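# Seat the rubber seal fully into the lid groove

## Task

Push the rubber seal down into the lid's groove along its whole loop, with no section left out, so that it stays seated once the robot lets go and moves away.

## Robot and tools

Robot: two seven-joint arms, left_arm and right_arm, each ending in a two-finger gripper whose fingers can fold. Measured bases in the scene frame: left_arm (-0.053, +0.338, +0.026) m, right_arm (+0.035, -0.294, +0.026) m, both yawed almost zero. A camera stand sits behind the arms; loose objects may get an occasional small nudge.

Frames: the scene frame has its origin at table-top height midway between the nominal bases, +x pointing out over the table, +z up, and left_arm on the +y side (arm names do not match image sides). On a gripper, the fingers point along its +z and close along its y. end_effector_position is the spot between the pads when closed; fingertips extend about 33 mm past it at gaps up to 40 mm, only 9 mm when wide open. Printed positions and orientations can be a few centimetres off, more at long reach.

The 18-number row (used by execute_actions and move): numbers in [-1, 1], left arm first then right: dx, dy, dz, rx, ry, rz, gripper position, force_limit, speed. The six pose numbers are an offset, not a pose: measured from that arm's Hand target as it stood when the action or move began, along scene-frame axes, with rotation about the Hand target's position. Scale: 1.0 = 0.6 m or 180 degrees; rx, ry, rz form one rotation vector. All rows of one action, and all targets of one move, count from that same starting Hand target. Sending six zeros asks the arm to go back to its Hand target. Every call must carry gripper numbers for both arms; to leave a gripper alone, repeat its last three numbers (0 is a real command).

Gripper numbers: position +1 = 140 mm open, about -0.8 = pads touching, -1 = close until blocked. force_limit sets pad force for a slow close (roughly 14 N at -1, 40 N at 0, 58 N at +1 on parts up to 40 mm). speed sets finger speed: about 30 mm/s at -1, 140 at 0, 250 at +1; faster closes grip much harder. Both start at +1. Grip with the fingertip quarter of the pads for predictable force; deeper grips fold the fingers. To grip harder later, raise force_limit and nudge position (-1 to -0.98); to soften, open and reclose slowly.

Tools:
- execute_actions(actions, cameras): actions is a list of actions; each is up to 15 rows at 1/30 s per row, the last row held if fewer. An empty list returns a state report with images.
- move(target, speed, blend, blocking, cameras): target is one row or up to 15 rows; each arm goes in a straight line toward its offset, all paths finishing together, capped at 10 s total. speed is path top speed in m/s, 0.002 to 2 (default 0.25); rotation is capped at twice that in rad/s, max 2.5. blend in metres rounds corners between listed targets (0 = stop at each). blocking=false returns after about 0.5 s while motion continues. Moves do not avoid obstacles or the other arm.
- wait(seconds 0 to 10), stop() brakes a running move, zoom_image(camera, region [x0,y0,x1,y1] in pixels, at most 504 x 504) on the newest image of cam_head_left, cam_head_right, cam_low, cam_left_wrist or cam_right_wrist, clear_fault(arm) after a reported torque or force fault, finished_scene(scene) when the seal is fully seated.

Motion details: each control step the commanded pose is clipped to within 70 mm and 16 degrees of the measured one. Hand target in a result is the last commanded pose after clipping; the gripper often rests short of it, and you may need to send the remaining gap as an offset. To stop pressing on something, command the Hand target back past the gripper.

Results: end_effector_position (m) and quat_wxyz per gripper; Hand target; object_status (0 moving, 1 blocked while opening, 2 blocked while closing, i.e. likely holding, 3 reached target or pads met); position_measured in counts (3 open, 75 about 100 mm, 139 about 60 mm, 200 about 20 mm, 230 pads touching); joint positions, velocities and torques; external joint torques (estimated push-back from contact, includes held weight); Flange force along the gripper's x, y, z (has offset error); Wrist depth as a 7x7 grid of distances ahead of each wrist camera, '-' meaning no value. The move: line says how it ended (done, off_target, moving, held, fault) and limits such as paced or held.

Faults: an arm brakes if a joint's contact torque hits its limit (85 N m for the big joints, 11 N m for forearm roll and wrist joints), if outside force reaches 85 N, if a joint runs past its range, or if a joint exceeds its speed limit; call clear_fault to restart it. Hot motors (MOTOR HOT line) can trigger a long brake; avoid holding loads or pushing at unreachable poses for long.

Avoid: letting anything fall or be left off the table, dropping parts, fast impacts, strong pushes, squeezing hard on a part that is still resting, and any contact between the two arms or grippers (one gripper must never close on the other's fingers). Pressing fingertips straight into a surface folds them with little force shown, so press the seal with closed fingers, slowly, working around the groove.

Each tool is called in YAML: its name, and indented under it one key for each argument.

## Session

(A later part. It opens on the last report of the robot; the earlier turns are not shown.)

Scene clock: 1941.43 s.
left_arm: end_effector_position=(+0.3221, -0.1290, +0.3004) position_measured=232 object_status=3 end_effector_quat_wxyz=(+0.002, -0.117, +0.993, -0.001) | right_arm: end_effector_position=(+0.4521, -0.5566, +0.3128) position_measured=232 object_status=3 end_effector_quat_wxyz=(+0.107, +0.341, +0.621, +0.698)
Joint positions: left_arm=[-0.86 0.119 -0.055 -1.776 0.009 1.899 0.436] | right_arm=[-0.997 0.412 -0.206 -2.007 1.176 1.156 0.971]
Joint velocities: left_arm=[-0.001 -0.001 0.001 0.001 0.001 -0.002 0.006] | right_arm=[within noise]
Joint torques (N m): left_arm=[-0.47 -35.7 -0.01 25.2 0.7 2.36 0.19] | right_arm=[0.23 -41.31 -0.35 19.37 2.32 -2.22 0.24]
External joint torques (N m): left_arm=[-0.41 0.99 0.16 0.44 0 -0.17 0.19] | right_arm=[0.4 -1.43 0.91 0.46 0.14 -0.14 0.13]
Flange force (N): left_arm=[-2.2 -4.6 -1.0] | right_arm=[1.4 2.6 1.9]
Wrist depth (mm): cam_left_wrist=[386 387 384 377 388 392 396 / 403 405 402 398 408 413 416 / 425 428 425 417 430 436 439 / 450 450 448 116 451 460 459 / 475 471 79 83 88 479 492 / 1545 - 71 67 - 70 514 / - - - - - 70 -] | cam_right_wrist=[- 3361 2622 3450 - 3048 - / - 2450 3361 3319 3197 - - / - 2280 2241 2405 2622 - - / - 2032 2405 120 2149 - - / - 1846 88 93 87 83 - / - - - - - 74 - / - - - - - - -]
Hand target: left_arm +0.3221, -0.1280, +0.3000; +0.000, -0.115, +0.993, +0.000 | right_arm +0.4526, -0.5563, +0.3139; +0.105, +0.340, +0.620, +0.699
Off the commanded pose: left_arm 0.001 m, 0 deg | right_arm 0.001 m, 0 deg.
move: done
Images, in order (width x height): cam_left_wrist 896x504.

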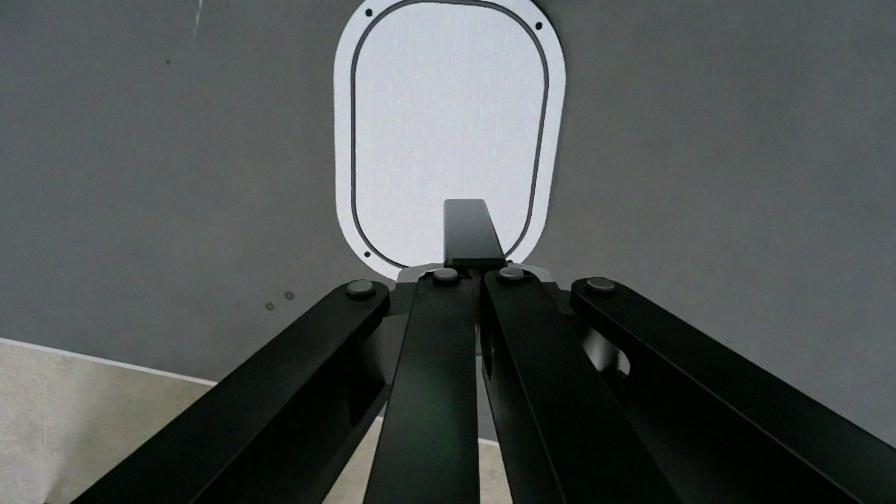

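zoom_image:
  camera: "cam_left_wrist"
  region: [325, 0, 455, 75]

zoom_image:
  camera: "cam_left_wrist"
  region: [445, 0, 575, 75]

zoom_image:
  camera: "cam_left_wrist"
  region: [325, 70, 455, 145]

zoom_image:
  camera: "cam_left_wrist"
  region: [445, 70, 575, 145]

zoom_image:
  camera: "cam_left_wrist"
  region: [325, 140, 455, 215]

zoom_image:
  camera: "cam_left_wrist"
  region: [445, 140, 575, 215]

zoom_image:
  camera: "cam_left_wrist"
  region: [325, 205, 455, 280]

zoom_image:
  camera: "cam_left_wrist"
  region: [445, 205, 575, 280]

Scaled by 3.877 from the camera's 896x504 image, which has a finer 1280x720 frame.

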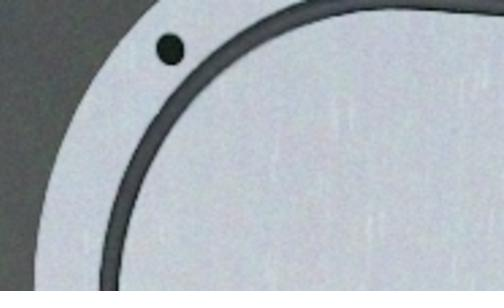

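Scaled by 3.877 from the camera's 896x504 image, which has a finer 1280x720 frame.

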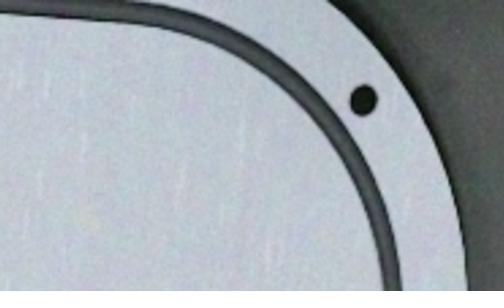

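Scaled by 3.877 from the camera's 896x504 image, which has a finer 1280x720 frame.

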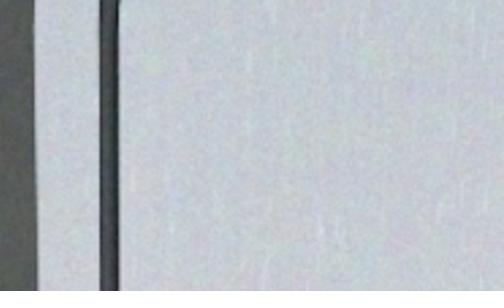

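Scaled by 3.877 from the camera's 896x504 image, which has a finer 1280x720 frame.

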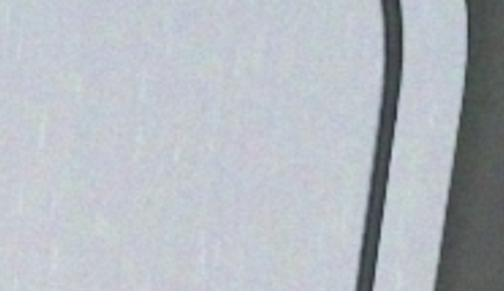

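Scaled by 3.877 from the camera's 896x504 image, which has a finer 1280x720 frame.

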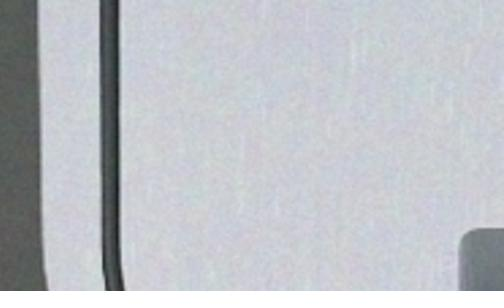

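Scaled by 3.877 from the camera's 896x504 image, which has a finer 1280x720 frame.

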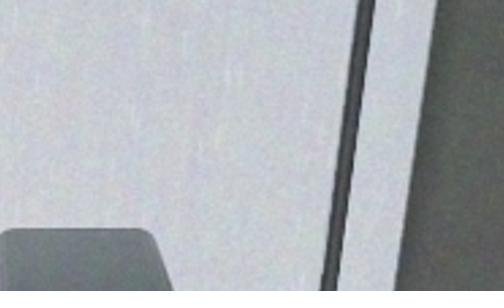

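Scaled by 3.877 from the camera's 896x504 image, which has a finer 1280x720 frame.

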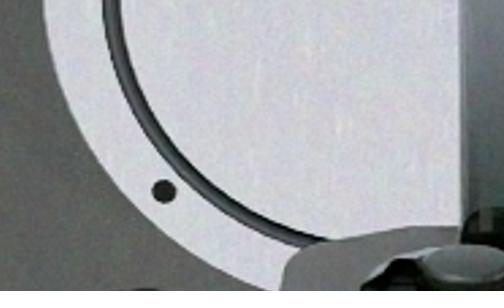

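Scaled by 3.877 from the camera's 896x504 image, which has a finer 1280x720 frame.

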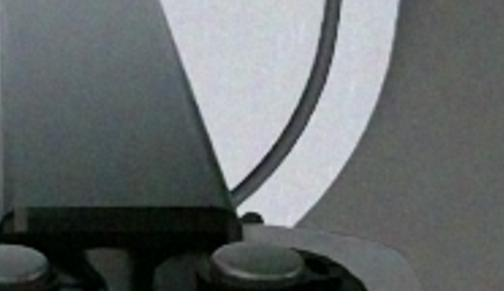

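zoom_image:
  camera: "cam_left_wrist"
  region: [345, 0, 405, 40]

zoom_image:
  camera: "cam_left_wrist"
  region: [505, 5, 565, 45]

zoom_image:
  camera: "cam_left_wrist"
  region: [345, 230, 405, 270]

zoom_image:
  camera: "cam_left_wrist"
  region: [495, 230, 555, 270]

Scaled by 8.400 from the camera's 896x504 image, which has a finer 1280x720 frame.

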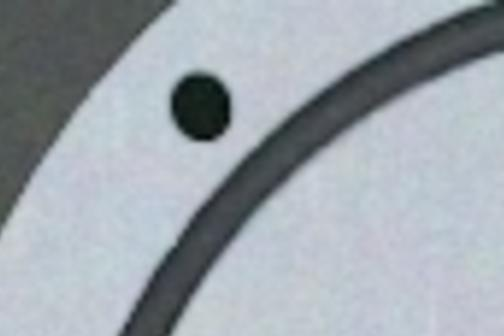

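Scaled by 8.400 from the camera's 896x504 image, which has a finer 1280x720 frame.

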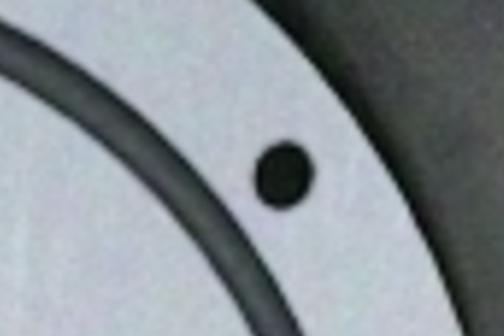

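Scaled by 8.400 from the camera's 896x504 image, which has a finer 1280x720 frame.

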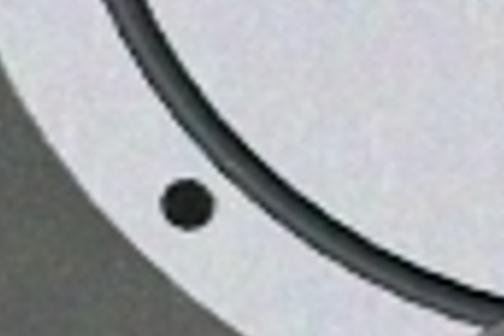

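Scaled by 8.400 from the camera's 896x504 image, which has a finer 1280x720 frame.

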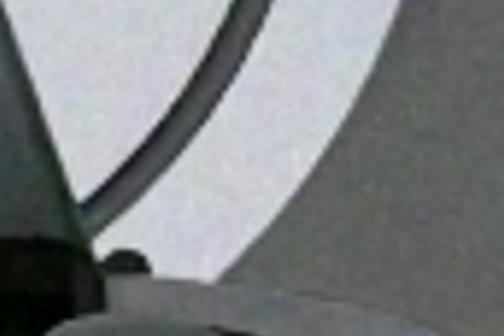

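move:
  target: [0,0,0,0,0,0.5,-1,-1,-0.5,0,0,0,0,0,0,-1,-1,-0.5]
  speed: 0.25
  cameras: ["cam_left_wrist"]

Scene clock: 1981.73 s.
left_arm: end_effector_position=(+0.3218, -0.1291, +0.3005) position_measured=232 object_status=3 end_effector_quat_wxyz=(+0.002, +0.782, -0.623, +0.001) | right_arm: end_effector_position=(+0.4521, -0.5566, +0.3128) position_measured=232 object_status=3 end_effector_quat_wxyz=(+0.107, +0.341, +0.621, +0.698)
Joint positions: left_arm=[-0.989 0.119 0.084 -1.776 -0.015 1.898 -1.11] | right_arm=[-0.997 0.412 -0.206 -2.007 1.176 1.156 0.971]
Joint velocities: left_arm=[0.001 -0.001 0.001 0 0.001 0.001 -0.004] | right_arm=[within noise]
Joint torques (N m): left_arm=[-0.71 -35.43 0.54 25.33 1.26 2.45 -0.36] | right_arm=[0.22 -41.31 -0.39 19.37 2.32 -2.21 0.23]
External joint torques (N m): left_arm=[-0.77 1.23 0.05 0.44 0.48 -0.2 -0.36] | right_arm=[0.23 -1.44 0.74 0.45 0.14 -0.12 0.12]
Flange force (N): left_arm=[5.6 -1.2 -1.0] | right_arm=[1.6 2.5 1.7]
Wrist depth (mm): cam_left_wrist=[1139 384 384 382 388 393 329 / 1216 403 402 398 405 413 364 / 1272 426 423 418 425 435 439 / 1346 449 454 116 455 459 465 / 1431 473 79 83 88 480 494 / 1526 - 71 67 - 70 520 / - - - - - 70 -] | cam_right_wrist=[501 2789 2789 3405 - 3237 2819 / - 2731 4298 3277 - - 2320 / - 2260 2427 1971 2789 - 2241 / 402 2017 2789 120 2131 2017 2185 / 380 1796 88 93 87 83 - / - - - - - 74 - / - - - - - - -]
Hand target: left_arm +0.3221, -0.1280, +0.3000; +0.000, +0.784, -0.621, +0.000 | right_arm +0.4526, -0.5563, +0.3139; +0.105, +0.340, +0.620, +0.699
Off the commanded pose: left_arm 0.001 m, 0 deg | right_arm 0.001 m, 0 deg.
move: done
Images, in order (width x height): cam_left_wrist 896x504.

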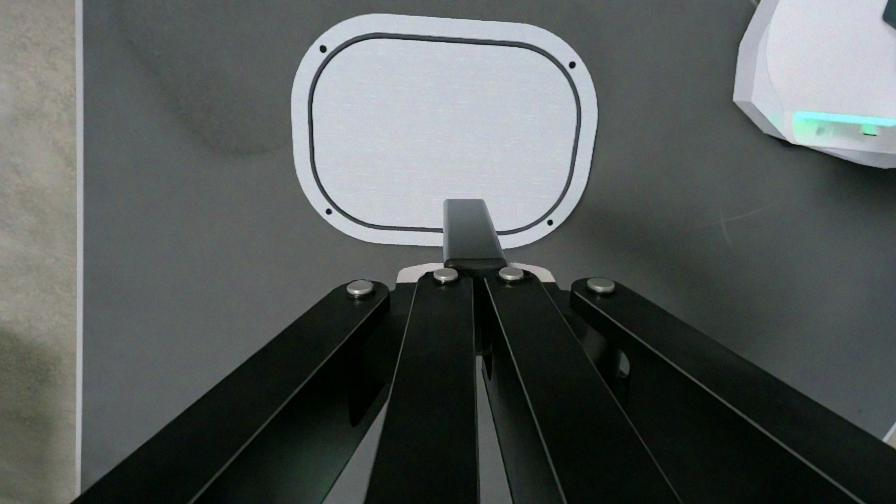

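zoom_image:
  camera: "cam_left_wrist"
  region: [285, 5, 385, 65]

zoom_image:
  camera: "cam_left_wrist"
  region: [380, 5, 480, 65]

zoom_image:
  camera: "cam_left_wrist"
  region: [505, 15, 605, 75]

zoom_image:
  camera: "cam_left_wrist"
  region: [505, 70, 605, 130]

zoom_image:
  camera: "cam_left_wrist"
  region: [505, 130, 605, 190]

zoom_image:
  camera: "cam_left_wrist"
  region: [490, 180, 590, 240]

zoom_image:
  camera: "cam_left_wrist"
  region: [370, 190, 470, 250]

zoom_image:
  camera: "cam_left_wrist"
  region: [290, 180, 390, 240]

zoom_image:
  camera: "cam_left_wrist"
  region: [280, 125, 380, 185]

zoom_image:
  camera: "cam_left_wrist"
  region: [280, 70, 380, 130]

Scaled by 5.040 from the camera's 896x504 image, which has a finer 1280x720 frame.

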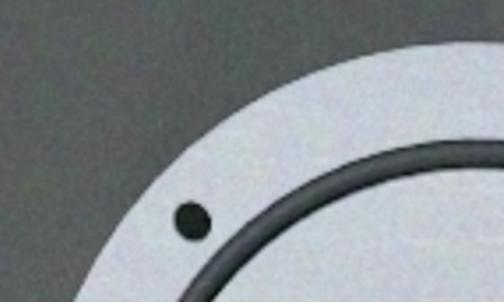

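Scaled by 5.040 from the camera's 896x504 image, which has a finer 1280x720 frame.

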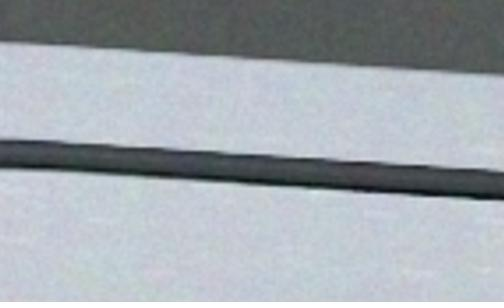

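Scaled by 5.040 from the camera's 896x504 image, which has a finer 1280x720 frame.

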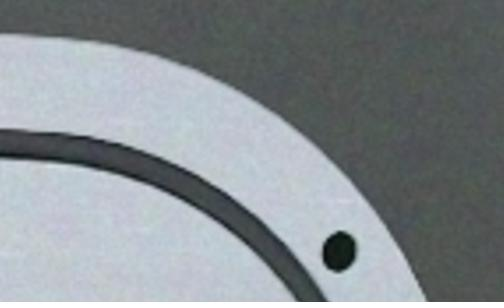

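Scaled by 5.040 from the camera's 896x504 image, which has a finer 1280x720 frame.

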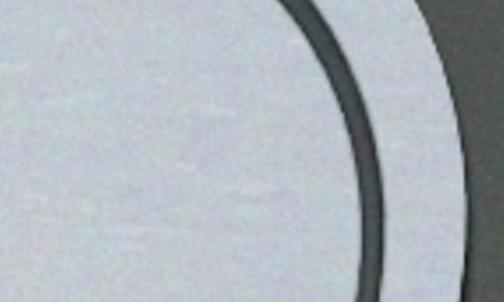

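Scaled by 5.040 from the camera's 896x504 image, which has a finer 1280x720 frame.

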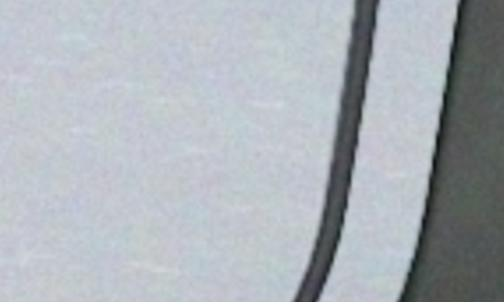

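Scaled by 5.040 from the camera's 896x504 image, which has a finer 1280x720 frame.

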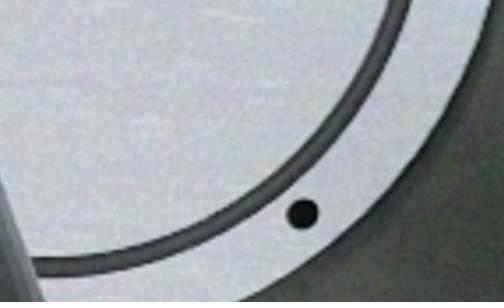

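Scaled by 5.040 from the camera's 896x504 image, which has a finer 1280x720 frame.

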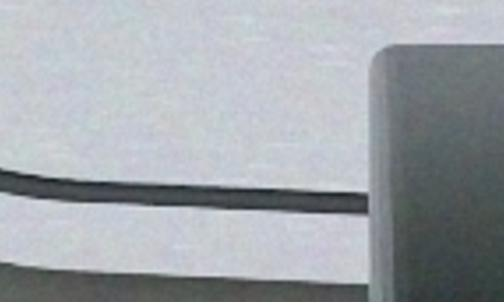

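Scaled by 5.040 from the camera's 896x504 image, which has a finer 1280x720 frame.

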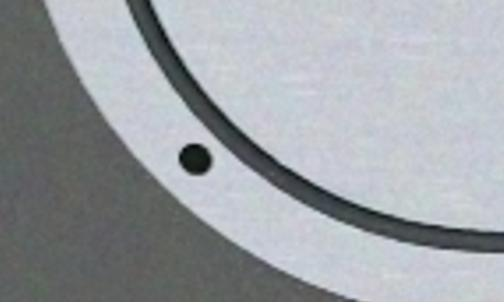

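Scaled by 5.040 from the camera's 896x504 image, which has a finer 1280x720 frame.

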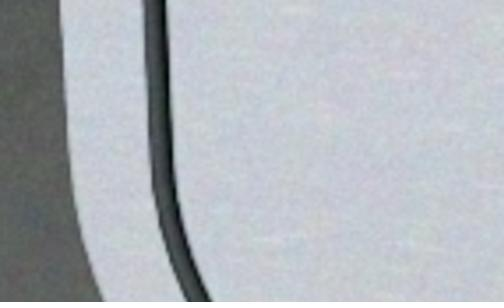

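Scaled by 5.040 from the camera's 896x504 image, which has a finer 1280x720 frame.

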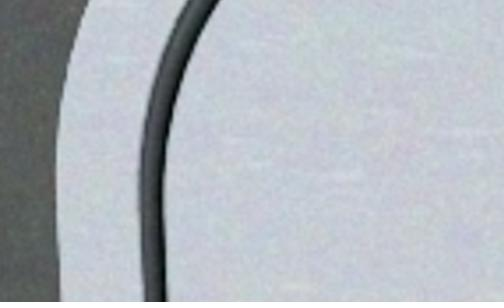

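zoom_image:
  camera: "cam_left_wrist"
  region: [305, 190, 355, 225]

zoom_image:
  camera: "cam_left_wrist"
  region: [525, 200, 575, 235]

zoom_image:
  camera: "cam_left_wrist"
  region: [300, 30, 350, 65]

zoom_image:
  camera: "cam_left_wrist"
  region: [545, 45, 595, 80]

Scaled by 10.080 from the camera's 896x504 image, which has a finer 1280x720 frame.

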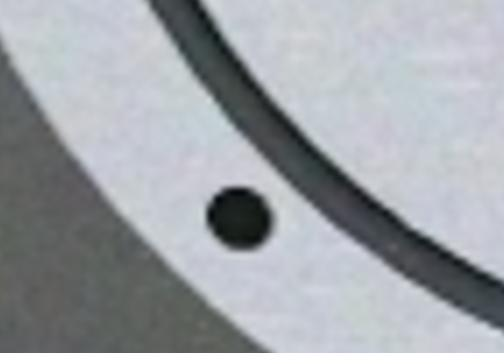

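Scaled by 10.080 from the camera's 896x504 image, which has a finer 1280x720 frame.

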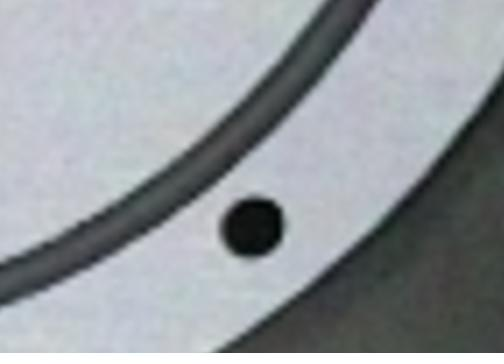

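Scaled by 10.080 from the camera's 896x504 image, which has a finer 1280x720 frame.

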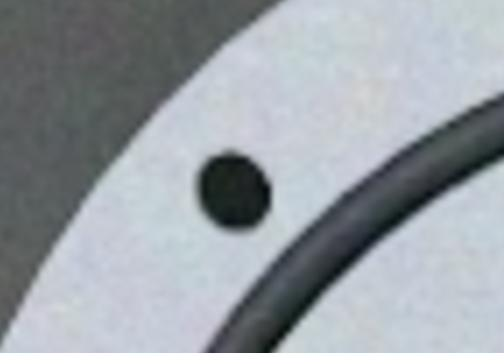

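Scaled by 10.080 from the camera's 896x504 image, which has a finer 1280x720 frame.

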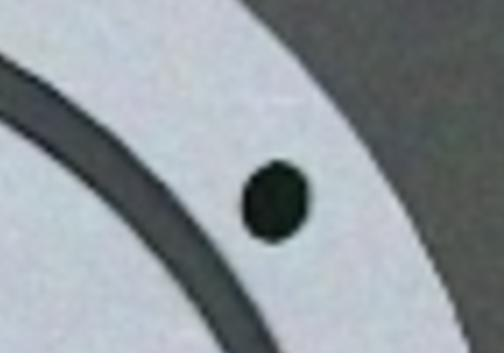

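move:
  target: [-0.1578,0.0945,-0.4,0,0,-0.369,-1,-1,-0.5,0,0,0,0,0,0,-1,-1,-0.5]
  speed: 0.2
  cameras: ["cam_left_wrist"]

zoom_image:
  camera: "cam_left_wrist"
  region: [340, 0, 600, 210]

Scene clock: 2101.30 s.
left_arm: end_effector_position=(+0.2277, -0.0709, +0.0604) position_measured=232 object_status=3 end_effector_quat_wxyz=(+0.001, -0.317, +0.948, +0.002) | right_arm: end_effector_position=(+0.4521, -0.5566, +0.3128) position_measured=232 object_status=3 end_effector_quat_wxyz=(+0.107, +0.341, +0.621, +0.698)
Joint positions: left_arm=[-0.943 0.16 -0.043 -2.411 0.018 2.568 -0.059] | right_arm=[-0.997 0.412 -0.206 -2.007 1.176 1.156 0.971]
Joint velocities: left_arm=[0 0.001 -0.002 0 -0.001 0 0.005] | right_arm=[within noise]
Joint torques (N m): left_arm=[-0.29 -31.92 -0.4 18.66 -0.11 2.88 0.16] | right_arm=[0.23 -41.29 -0.39 19.36 2.33 -2.22 0.21]
External joint torques (N m): left_arm=[-0.36 0.67 -0.41 -0.56 -0.51 0.3 0.16] | right_arm=[0.25 -1.46 0.75 0.48 0.15 -0.13 0.11]
Flange force (N): left_arm=[0.3 0.8 2.3] | right_arm=[1.6 2.5 1.7]
Wrist depth (mm): cam_left_wrist=[161 161 162 173 175 176 178 / 169 169 170 175 184 186 187 / 178 179 180 182 194 196 198 / 188 189 190 125 204 207 208 / 199 198 83 83 88 215 222 / 210 - 71 67 - 70 234 / - - - - - 70 -] | cam_right_wrist=[- 676 3496 3641 3048 - - / - 2497 3197 3450 2731 - 2497 / - 1942 2703 2450 2881 2979 - / 394 2001 2703 120 2131 2167 - / 365 1833 88 93 87 83 1971 / 329 - - - - 74 1942 / - - - - - - -]
Hand target: left_arm +0.2274, -0.0713, +0.0600; +0.000, -0.316, +0.949, +0.000 | right_arm +0.4526, -0.5563, +0.3139; +0.105, +0.340, +0.620, +0.699
Off the commanded pose: left_arm 0.001 m, 0 deg | right_arm 0.001 m, 0 deg.
move: done
Images, in order (width x height): cam_left_wrist 896x504.

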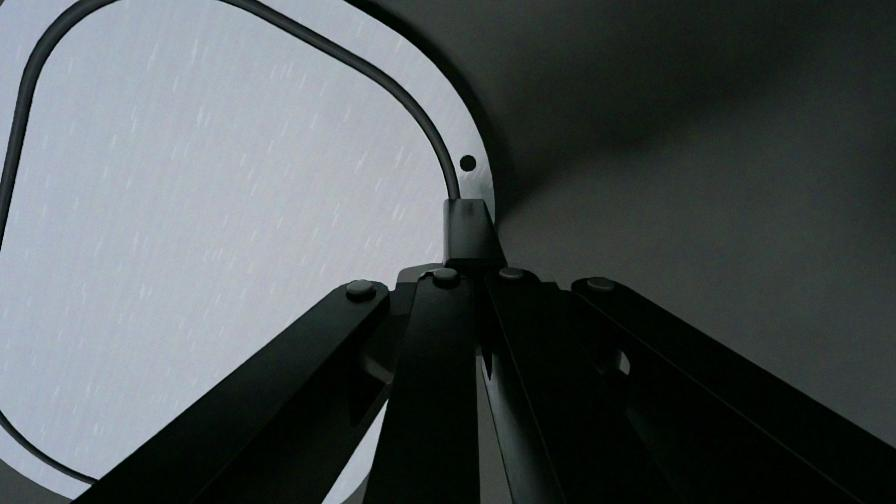

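Scaled by 1.938 from the camera's 896x504 image, which has a finer 1280x720 frame.

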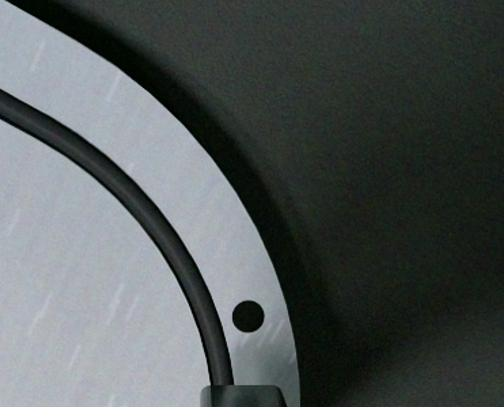

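zoom_image:
  camera: "cam_left_wrist"
  region: [420, 130, 500, 200]

Scaled by 6.300 from the camera's 896x504 image, which has a finer 1280x720 frame.

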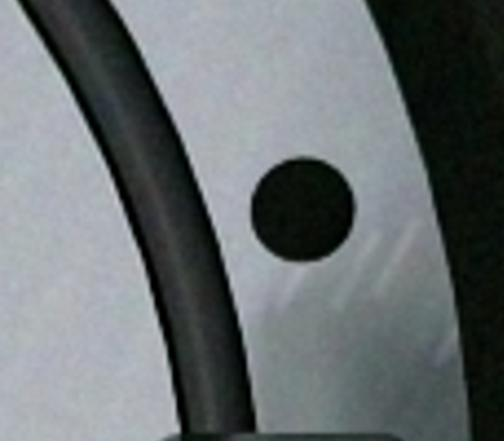

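move:
  target:
    - [0.0118,0.0022,-0.01,0,0,-0.0389,-1,-1,-0.5,0,0,0,0,0,0,-1,-1,-0.5]
    - [0.0118,0.0022,-0.0258,0,0,-0.0389,-1,-1,-0.5,0,0,0,0,0,0,-1,-1,-0.5]
  speed: [0.1,0.05]
  blend: [0.002,0]
  cameras: ["cam_left_wrist"]

zoom_image:
  camera: "cam_left_wrist"
  region: [340, 0, 600, 210]

Scene clock: 2142.47 s.
left_arm: end_effector_position=(+0.2345, -0.0706, +0.0470) position_measured=232 object_status=3 end_effector_quat_wxyz=(+0.000, -0.261, +0.965, +0.000) | right_arm: end_effector_position=(+0.4521, -0.5566, +0.3128) position_measured=232 object_status=3 end_effector_quat_wxyz=(+0.107, +0.341, +0.621, +0.698)
Joint positions: left_arm=[-0.916 0.199 -0.057 -2.403 0.022 2.602 0.07] | right_arm=[-0.997 0.412 -0.206 -2.007 1.176 1.156 0.971]
Joint velocities: left_arm=[0.001 0 0.001 0 0 0.001 0.005] | right_arm=[within noise]
Joint torques (N m): left_arm=[-0.26 -30.25 -0.2 18.08 0.58 3.08 0.11] | right_arm=[0.25 -41.3 -0.37 19.34 2.32 -2.21 0.23]
External joint torques (N m): left_arm=[-0.2 2.88 0.01 -0.54 0.19 0.53 0.11] | right_arm=[0.17 -1.41 0.68 0.43 0.13 -0.11 0.13]
Flange force (N): left_arm=[-0.2 -4.0 8.3] | right_arm=[1.7 2.4 1.5]
Wrist depth (mm): cam_left_wrist=[150 150 151 161 163 164 165 / 156 157 159 162 172 173 174 / 165 166 167 168 181 183 183 / 175 175 176 125 189 192 194 / 184 185 83 83 88 199 206 / 194 67 71 67 - 70 216 / - - - - - 70 -] | cam_right_wrist=[- - - 5042 - - - / - 2570 3591 3277 3048 - 2473 / 454 2185 2450 2946 2260 - 2114 / - 2097 2648 120 2114 - - / - 1796 88 93 87 87 - / 344 - - - - 74 - / - - - - - - -]
Hand target: left_arm +0.2345, -0.0700, +0.0445; +0.000, -0.257, +0.966, +0.000 | right_arm +0.4526, -0.5563, +0.3139; +0.105, +0.340, +0.620, +0.699
Off the commanded pose: left_arm 0.002 m, 0 deg | right_arm 0.001 m, 0 deg.
move: done
Images, in order (width x height): cam_left_wrist 896x504.

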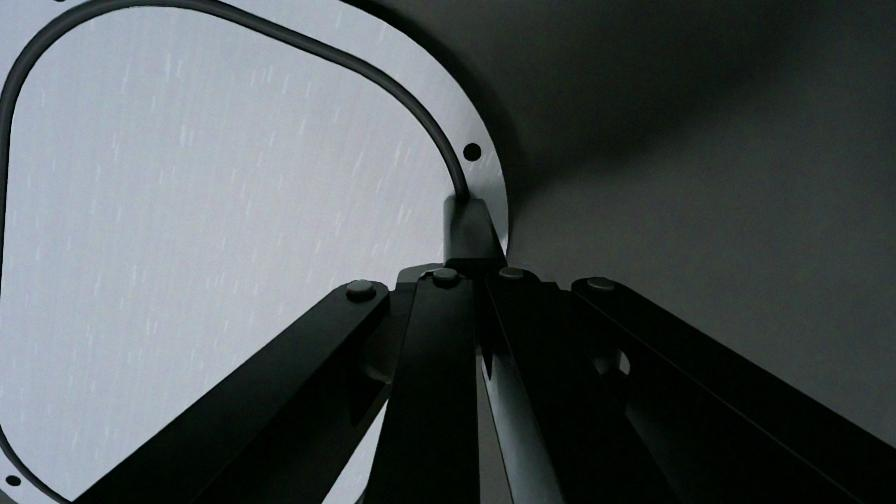

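Scaled by 1.938 from the camera's 896x504 image, which has a finer 1280x720 frame.

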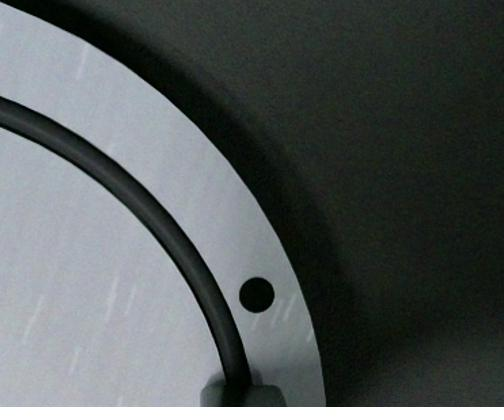

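move:
  target:
    - [0,0,0.0158,0,0,0,-1,-1,-0.5,0,0,0,0,0,0,-1,-1,-0.5]
    - [-0.0247,-0.0192,0.0158,0,0,0.0889,-1,-1,-0.5,0,0,0,0,0,0,-1,-1,-0.5]
    - [-0.0247,-0.0192,-0.0013,0,0,0.0889,-1,-1,-0.5,0,0,0,0,0,0,-1,-1,-0.5]
    - [-0.0247,-0.0192,0.0158,0,0,0.0889,-1,-1,-0.5,0,0,0,0,0,0,-1,-1,-0.5]
    - [-0.043,-0.0442,0.0158,0,0,0.1778,-1,-1,-0.5,0,0,0,0,0,0,-1,-1,-0.5]
    - [-0.043,-0.0442,-0.0013,0,0,0.1778,-1,-1,-0.5,0,0,0,0,0,0,-1,-1,-0.5]
  speed: [0.1,0.2,0.05,0.1,0.2,0.05]
  blend: [0.003,0.002,0,0.003,0.002,0]
  cameras: ["cam_left_wrist"]

zoom_image:
  camera: "cam_left_wrist"
  region: [340, 0, 600, 210]

Scene clock: 2160.30 s.
left_arm: end_effector_position=(+0.2099, -0.0969, +0.0468) position_measured=232 object_status=3 end_effector_quat_wxyz=(-0.001, -0.512, +0.859, -0.001) | right_arm: end_effector_position=(+0.4521, -0.5566, +0.3128) position_measured=232 object_status=3 end_effector_quat_wxyz=(+0.107, +0.341, +0.621, +0.698)
Joint positions: left_arm=[-1.107 0.218 0.061 -2.375 -0.028 2.595 -0.51] | right_arm=[-0.997 0.412 -0.206 -2.007 1.176 1.156 0.971]
Joint velocities: left_arm=[0 0 0 0 -0.001 0.001 -0.007] | right_arm=[within noise]
Joint torques (N m): left_arm=[-1.65 -30.19 0.47 17.92 0.27 2.99 -0.42] | right_arm=[0.22 -41.3 -0.4 19.37 2.33 -2.22 0.2]
External joint torques (N m): left_arm=[-1.6 3.67 -0.08 -0.94 -0.14 0.37 -0.42] | right_arm=[0.23 -1.33 0.74 0.41 0.14 -0.13 0.1]
Flange force (N): left_arm=[4.8 -2.2 9.4] | right_arm=[1.5 2.3 1.6]
Wrist depth (mm): cam_left_wrist=[151 150 150 161 163 163 165 / 157 157 158 162 171 172 173 / 165 166 167 168 181 182 183 / 175 175 176 138 189 192 194 / 185 186 83 83 88 200 206 / 194 68 71 67 - 70 216 / - - - - - 70 -] | cam_right_wrist=[- 3237 3972 3496 - - - / 478 2521 2913 3361 - 2819 - / - 2497 2450 2881 2703 2648 - / 425 2048 2596 120 2167 2473 - / - 1873 88 93 87 1914 2048 / 337 - - - - 74 1859 / - - - - - - -]
Hand target: left_arm +0.2087, -0.0965, +0.0438; +0.000, -0.514, +0.858, +0.000 | right_arm +0.4526, -0.5563, +0.3139; +0.105, +0.340, +0.620, +0.699
Off the commanded pose: left_arm 0.003 m, 0 deg | right_arm 0.001 m, 0 deg.
move: done
Images, in order (width x height): cam_left_wrist 896x504.

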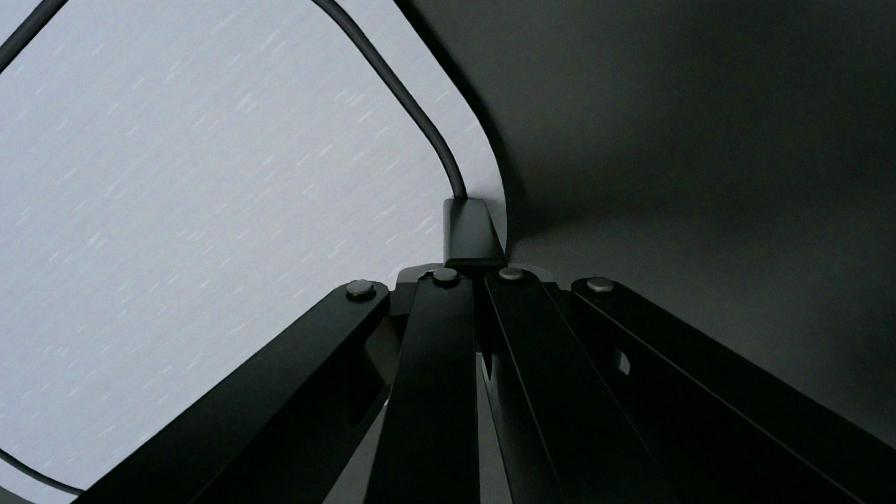

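Scaled by 1.938 from the camera's 896x504 image, which has a finer 1280x720 frame.

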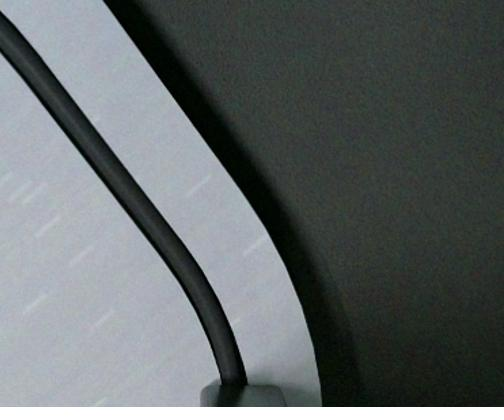

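move:
  target:
    - [0,0,0.0158,0,0,0,-1,-1,-0.5,0,0,0,0,0,0,-1,-1,-0.5]
    - [-0.0085,-0.0305,0.0158,0,0,0.0889,-1,-1,-0.5,0,0,0,0,0,0,-1,-1,-0.5]
    - [-0.0085,-0.0305,-0.0003,0,0,0.0889,-1,-1,-0.5,0,0,0,0,0,0,-1,-1,-0.5]
    - [-0.0085,-0.0305,0.0158,0,0,0.0889,-1,-1,-0.5,0,0,0,0,0,0,-1,-1,-0.5]
    - [-0.0105,-0.061,0.0158,0,0,0.1778,-1,-1,-0.5,0,0,0,0,0,0,-1,-1,-0.5]
    - [-0.0105,-0.061,-0.0003,0,0,0.1778,-1,-1,-0.5,0,0,0,0,0,0,-1,-1,-0.5]
  speed: [0.1,0.2,0.05,0.1,0.2,0.05]
  blend: [0.003,0.002,0,0.003,0.002,0]
  cameras: ["cam_left_wrist"]

zoom_image:
  camera: "cam_left_wrist"
  region: [340, 0, 600, 210]

Scene clock: 2180.27 s.
left_arm: end_effector_position=(+0.2029, -0.1329, +0.0465) position_measured=232 object_status=3 end_effector_quat_wxyz=(+0.000, +0.727, -0.686, +0.000) | right_arm: end_effector_position=(+0.4521, -0.5566, +0.3128) position_measured=232 object_status=3 end_effector_quat_wxyz=(+0.107, +0.341, +0.621, +0.698)
Joint positions: left_arm=[-1.289 0.287 0.194 -2.274 -0.099 2.554 -1.061] | right_arm=[-0.997 0.412 -0.206 -2.007 1.176 1.156 0.971]
Joint velocities: left_arm=[0.002 -0.001 0.002 0.001 0 -0.001 -0.006] | right_arm=[within noise]
Joint torques (N m): left_arm=[-1.4 -31.89 2.05 18.89 -0.08 3.28 -0.34] | right_arm=[0.28 -41.28 -0.39 19.36 2.32 -2.22 0.23]
External joint torques (N m): left_arm=[-1.39 4.05 0.07 -0.49 -0.54 0.63 -0.34] | right_arm=[0.32 -1.32 0.76 0.4 0.13 -0.12 0.12]
Flange force (N): left_arm=[6.7 -0.6 10.2] | right_arm=[1.5 2.3 1.7]
Wrist depth (mm): cam_left_wrist=[151 150 151 152 162 163 164 / 157 158 158 159 171 172 173 / 165 166 167 167 180 181 182 / 175 176 176 125 190 192 193 / 185 186 83 83 88 199 205 / 195 67 71 67 - 70 216 / - - - - - 70 -] | cam_right_wrist=[- 2819 3121 - - - - / - 2570 3361 3591 - - 2703 / - 2260 2473 - 2648 - - / - 1986 2675 120 2131 - 2222 / 393 1783 88 93 87 82 2017 / - - - - - 74 - / - - - - - - -]
Hand target: left_arm +0.2024, -0.1331, +0.0436; +0.000, +0.730, -0.683, +0.000 | right_arm +0.4526, -0.5563, +0.3139; +0.105, +0.340, +0.620, +0.699
Off the commanded pose: left_arm 0.003 m, 0 deg | right_arm 0.001 m, 0 deg.
move: done
Images, in order (width x height): cam_left_wrist 896x504.

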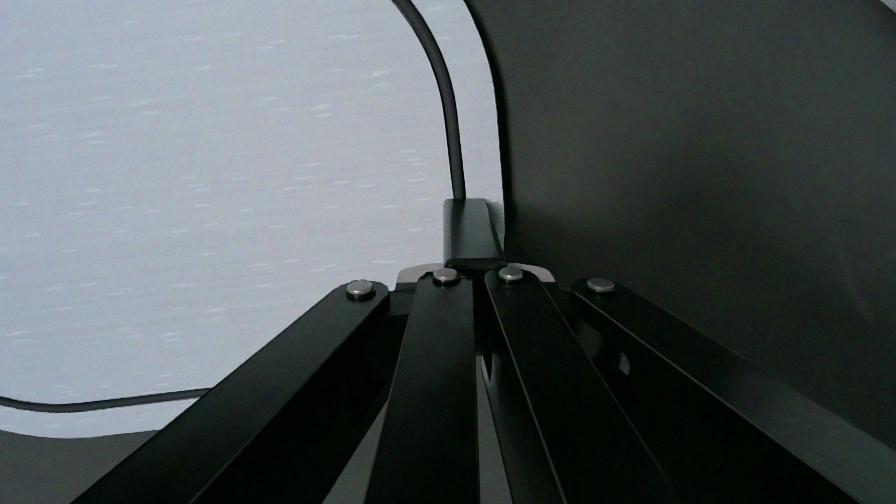

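Scaled by 1.938 from the camera's 896x504 image, which has a finer 1280x720 frame.

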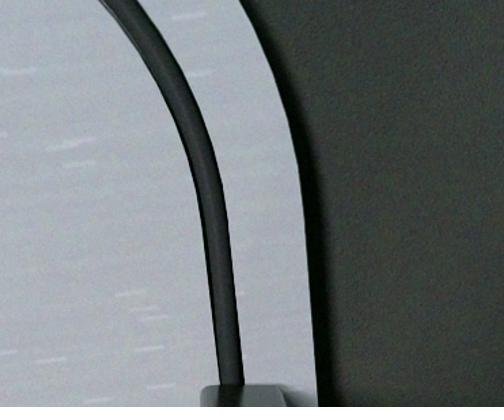

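move:
  target:
    - [0,0,0.0158,0,0,0,-1,-1,-0.5,0,0,0,0,0,0,-1,-1,-0.5]
    - [0.0067,-0.0278,0.0158,0,0,0.0333,-1,-1,-0.5,0,0,0,0,0,0,-1,-1,-0.5]
    - [0.0067,-0.0278,0,0,0,0.0333,-1,-1,-0.5,0,0,0,0,0,0,-1,-1,-0.5]
    - [0.0067,-0.0278,0.0158,0,0,0.0333,-1,-1,-0.5,0,0,0,0,0,0,-1,-1,-0.5]
    - [0.0118,-0.0573,0.0158,0,0,0.0333,-1,-1,-0.5,0,0,0,0,0,0,-1,-1,-0.5]
    - [0.0118,-0.0573,0,0,0,0.0333,-1,-1,-0.5,0,0,0,0,0,0,-1,-1,-0.5]
    - [0.0118,-0.0573,0.0158,0,0,0.0333,-1,-1,-0.5,0,0,0,0,0,0,-1,-1,-0.5]
    - [0.019,-0.0835,0.0158,0,0,0.1,-1,-1,-0.5,0,0,0,0,0,0,-1,-1,-0.5]
    - [0.019,-0.0835,0,0,0,0.1,-1,-1,-0.5,0,0,0,0,0,0,-1,-1,-0.5]
  speed: [0.1,0.15,0.05,0.1,0.15,0.05,0.1,0.15,0.05]
  blend: [0.003,0.002,0,0.003,0.002,0,0.003,0.002,0]
  cameras: ["cam_left_wrist"]

zoom_image:
  camera: "cam_left_wrist"
  region: [340, 0, 600, 210]

Scene clock: 2198.50 s.
left_arm: end_effector_position=(+0.2142, -0.1832, +0.0462) position_measured=232 object_status=3 end_effector_quat_wxyz=(+0.000, +0.826, -0.564, +0.000) | right_arm: end_effector_position=(+0.4521, -0.5566, +0.3128) position_measured=232 object_status=3 end_effector_quat_wxyz=(+0.107, +0.341, +0.621, +0.698)
Joint positions: left_arm=[-1.378 0.41 0.266 -2.088 -0.171 2.478 -1.352] | right_arm=[-0.997 0.412 -0.206 -2.007 1.176 1.156 0.971]
Joint velocities: left_arm=[0 -0.001 -0.001 -0.001 -0.001 0 -0.006] | right_arm=[within noise]
Joint torques (N m): left_arm=[-1.19 -36.31 4.01 20.06 -0.1 3.5 -0.36] | right_arm=[0.27 -41.32 -0.39 19.38 2.33 -2.21 0.23]
External joint torques (N m): left_arm=[-1.09 3.51 0.28 -0.15 -0.63 0.86 -0.36] | right_arm=[0.26 -1.39 0.73 0.44 0.14 -0.12 0.12]
Flange force (N): left_arm=[6.1 1.2 8.5] | right_arm=[1.5 2.4 1.7]
Wrist depth (mm): cam_left_wrist=[151 150 151 160 163 163 164 / 158 158 158 161 171 172 171 / 166 167 167 168 180 181 179 / 176 176 176 125 189 191 182 / 186 187 83 83 88 199 204 / 196 67 71 67 - 70 215 / - - - - - 70 -] | cam_right_wrist=[- 2819 3084 3084 - - - / - 2675 3496 3121 - - - / - 2241 2427 2850 2731 - - / - 2114 2881 120 2149 2280 - / - 1873 88 93 87 87 - / 342 - - - - 74 1873 / - - - - - - -]
Hand target: left_arm +0.2138, -0.1832, +0.0436; +0.000, +0.828, -0.561, +0.000 | right_arm +0.4526, -0.5563, +0.3139; +0.105, +0.340, +0.620, +0.699
Off the commanded pose: left_arm 0.003 m, 1 deg | right_arm 0.001 m, 0 deg.
move: done
Images, in order (width x height): cam_left_wrist 896x504.

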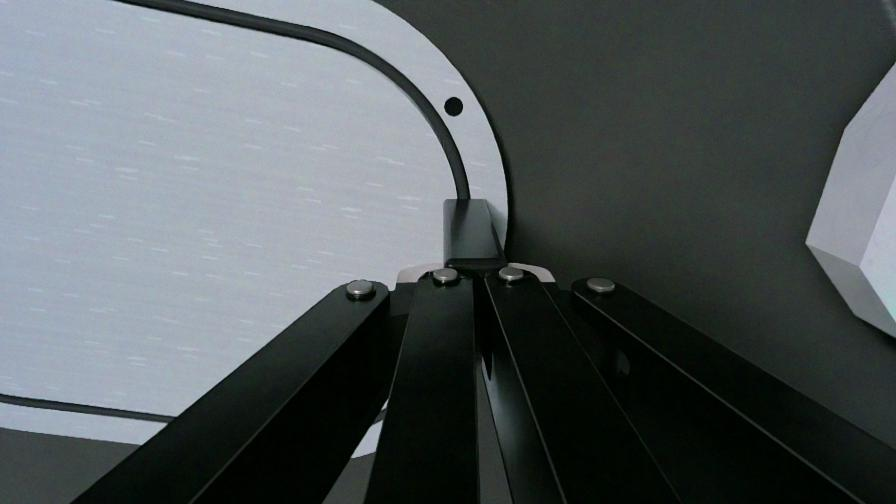

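Scaled by 1.938 from the camera's 896x504 image, which has a finer 1280x720 frame.

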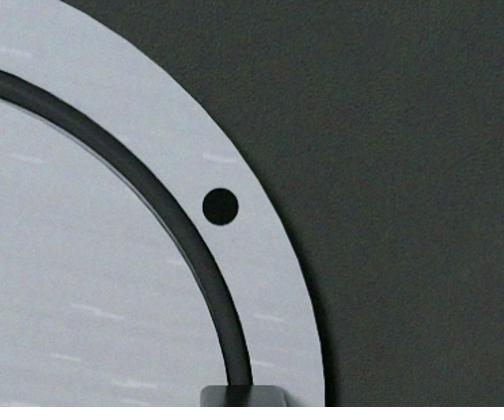

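zoom_image:
  camera: "cam_left_wrist"
  region: [400, 70, 480, 140]

Scaled by 6.300 from the camera's 896x504 image, which has a finer 1280x720 frame.

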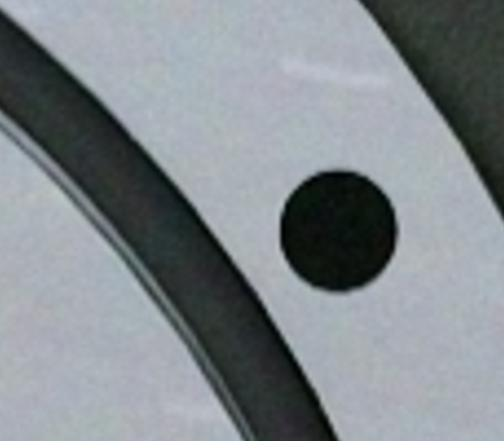

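move:
  target:
    - [0,0,0.0158,0,0,0,-1,-1,-0.5,0,0,0,0,0,0,-1,-1,-0.5]
    - [0.0142,-0.0255,0.0158,0,0,0.0833,-1,-1,-0.5,0,0,0,0,0,0,-1,-1,-0.5]
    - [0.0142,-0.0255,0,0,0,0.0833,-1,-1,-0.5,0,0,0,0,0,0,-1,-1,-0.5]
    - [0.0142,-0.0255,0.0158,0,0,0.0833,-1,-1,-0.5,0,0,0,0,0,0,-1,-1,-0.5]
    - [0.0345,-0.0463,0.0158,0,0,0.1667,-1,-1,-0.5,0,0,0,0,0,0,-1,-1,-0.5]
    - [0.0345,-0.0463,0,0,0,0.1667,-1,-1,-0.5,0,0,0,0,0,0,-1,-1,-0.5]
  speed: [0.1,0.2,0.05,0.1,0.2,0.05]
  blend: [0.003,0.002,0,0.003,0.002,0]
  cameras: ["cam_left_wrist"]

zoom_image:
  camera: "cam_left_wrist"
  region: [340, 0, 600, 210]

Scene clock: 2225.20 s.
left_arm: end_effector_position=(+0.2349, -0.2112, +0.0456) position_measured=232 object_status=3 end_effector_quat_wxyz=(+0.001, +0.943, -0.331, +0.000) | right_arm: end_effector_position=(+0.4521, -0.5566, +0.3128) position_measured=232 object_status=3 end_effector_quat_wxyz=(+0.107, +0.341, +0.621, +0.698)
Joint positions: left_arm=[-1.506 0.521 0.42 -1.945 -0.308 2.406 -1.782] | right_arm=[-0.997 0.412 -0.206 -2.007 1.176 1.156 0.971]
Joint velocities: left_arm=[0 0 -0.002 0 -0.001 0 -0.006] | right_arm=[within noise]
Joint torques (N m): left_arm=[-1.06 -38.65 7.61 20.37 -0.01 3.18 -0.38] | right_arm=[0.23 -41.33 -0.4 19.39 2.33 -2.22 0.25]
External joint torques (N m): left_arm=[-1.1 2.88 0.34 -0.12 -0.61 0.54 -0.38] | right_arm=[0.27 -1.11 0.77 0.3 0.12 -0.11 0.15]
Flange force (N): left_arm=[3.6 3.6 5.8] | right_arm=[1.2 2.0 1.6]
Wrist depth (mm): cam_left_wrist=[152 150 151 160 163 163 164 / 158 158 159 161 171 172 172 / 166 167 167 168 180 181 182 / 176 176 177 125 189 191 192 / 186 187 83 83 88 198 201 / 209 68 71 67 - 70 181 / - - - - - 70 -] | cam_right_wrist=[415 - - 5958 - - 2596 / 427 2320 2473 2648 - 2545 - / 421 2167 2648 2946 2850 - - / 361 2064 2545 120 2149 1971 - / 344 1859 88 93 87 98 2048 / - - - - - 74 1900 / - - - - - - -]
Hand target: left_arm +0.2345, -0.2110, +0.0436; +0.000, +0.945, -0.327, +0.000 | right_arm +0.4526, -0.5563, +0.3139; +0.105, +0.340, +0.620, +0.699
Off the commanded pose: left_arm 0.002 m, 1 deg | right_arm 0.001 m, 0 deg.
move: done
Images, in order (width x height): cam_left_wrist 896x504.

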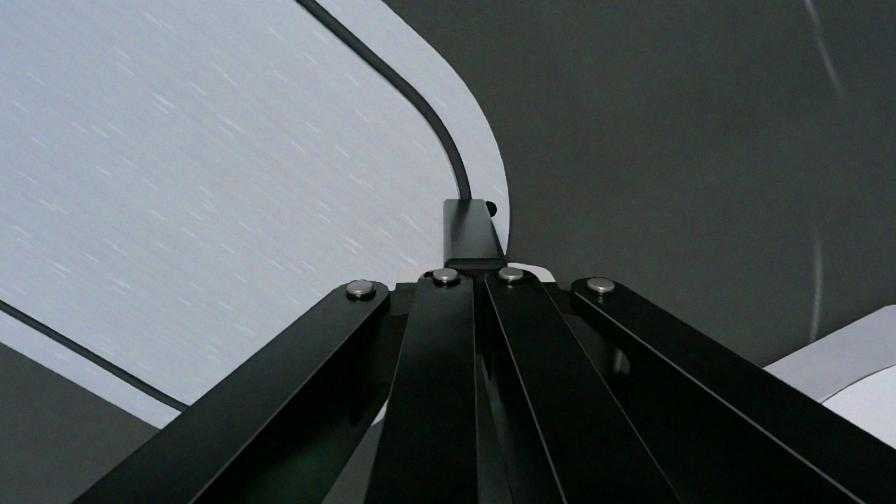

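Scaled by 1.938 from the camera's 896x504 image, which has a finer 1280x720 frame.

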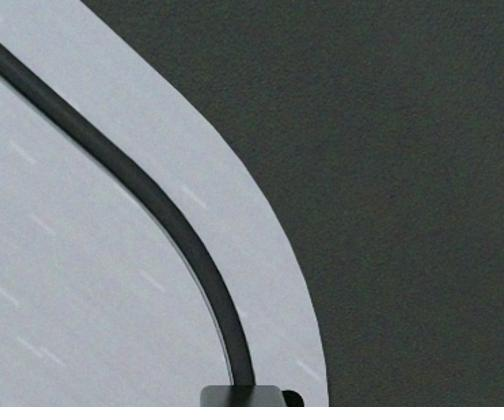

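move:
  target:
    - [0,0,-0.002,0,0,0,-1,-1,-0.5,0,0,0,0,0,0,-1,-1,-0.5]
    - [0,0,0.0158,0,0,0,-1,-1,-0.5,0,0,0,0,0,0,-1,-1,-0.5]
    - [0.027,-0.0155,0.0158,0,0,0.0889,-1,-1,-0.5,0,0,0,0,0,0,-1,-1,-0.5]
    - [0.027,-0.0155,-0.002,0,0,0.0889,-1,-1,-0.5,0,0,0,0,0,0,-1,-1,-0.5]
    - [0.027,-0.0155,0.0158,0,0,0.0889,-1,-1,-0.5,0,0,0,0,0,0,-1,-1,-0.5]
    - [0.057,-0.0232,0.0158,0,0,0.1778,-1,-1,-0.5,0,0,0,0,0,0,-1,-1,-0.5]
    - [0.057,-0.0232,-0.002,0,0,0.1778,-1,-1,-0.5,0,0,0,0,0,0,-1,-1,-0.5]
  speed: [0.05,0.1,0.2,0.05,0.1,0.2,0.05]
  blend: [0,0.003,0.002,0,0.003,0.002,0]
  cameras: ["cam_left_wrist"]

zoom_image:
  camera: "cam_left_wrist"
  region: [340, 0, 600, 210]

Scene clock: 2237.83 s.
left_arm: end_effector_position=(+0.2698, -0.2250, +0.0446) position_measured=232 object_status=3 end_effector_quat_wxyz=(+0.001, +0.998, -0.058, +0.001) | right_arm: end_effector_position=(+0.4521, -0.5566, +0.3128) position_measured=232 object_status=3 end_effector_quat_wxyz=(+0.107, +0.341, +0.621, +0.698)
Joint positions: left_arm=[-1.592 0.646 0.581 -1.812 -0.468 2.32 -2.216] | right_arm=[-0.997 0.412 -0.206 -2.007 1.176 1.156 0.971]
Joint velocities: left_arm=[0 0.001 0.001 -0.001 0 -0.001 -0.006] | right_arm=[within noise]
Joint torques (N m): left_arm=[-1.05 -39.49 11.3 19.93 0 3.07 -0.34] | right_arm=[0.25 -41.3 -0.39 19.36 2.33 -2.22 0.25]
External joint torques (N m): left_arm=[-0.98 2.96 -0.17 -0.23 -0.68 0.45 -0.34] | right_arm=[0.32 -1.27 0.8 0.36 0.13 -0.13 0.14]
Flange force (N): left_arm=[1.4 4.8 5.8] | right_arm=[1.4 2.3 1.7]
Wrist depth (mm): cam_left_wrist=[152 151 151 154 163 163 164 / 158 158 159 161 171 172 173 / 166 167 167 168 180 181 182 / 175 176 176 125 189 191 192 / 186 186 83 83 88 199 204 / 209 68 71 67 - 70 214 / - - - - - 70 -] | cam_right_wrist=[- 3237 2648 3745 - - - / - 2570 3450 3197 2913 - - / 441 2203 2570 2819 2731 - 2545 / - 2097 2731 120 2131 2260 - / - 1886 88 93 87 83 - / - - - - - 74 - / - - - - - - -]
Hand target: left_arm +0.2687, -0.2249, +0.0424; +0.000, +0.999, -0.054, +0.000 | right_arm +0.4526, -0.5563, +0.3139; +0.105, +0.340, +0.620, +0.699
Off the commanded pose: left_arm 0.003 m, 0 deg | right_arm 0.001 m, 0 deg.
move: done
Images, in order (width x height): cam_left_wrist 896x504.

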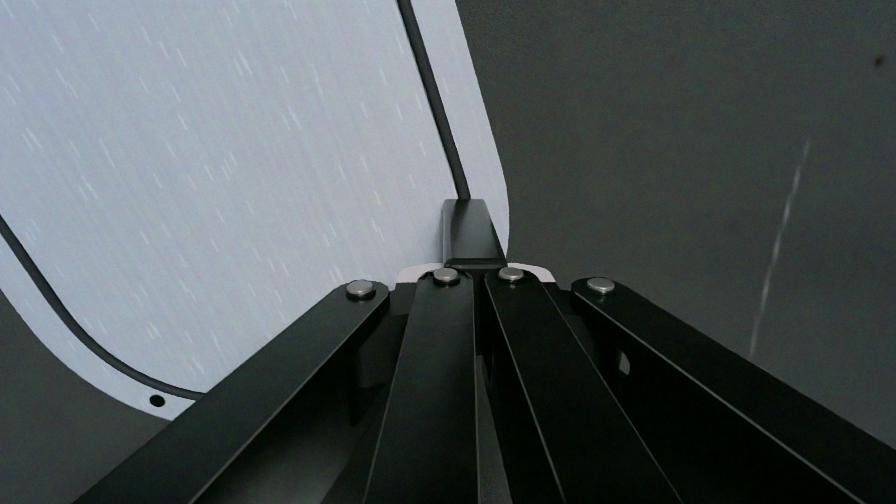

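Scaled by 1.938 from the camera's 896x504 image, which has a finer 1280x720 frame.

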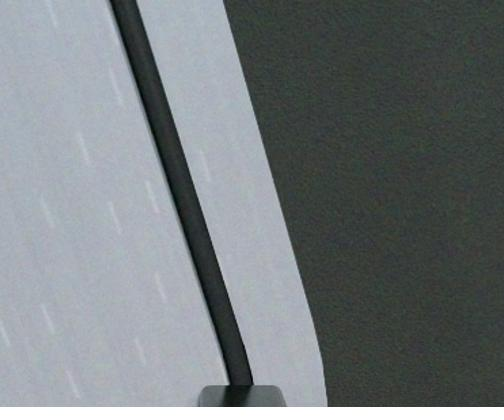

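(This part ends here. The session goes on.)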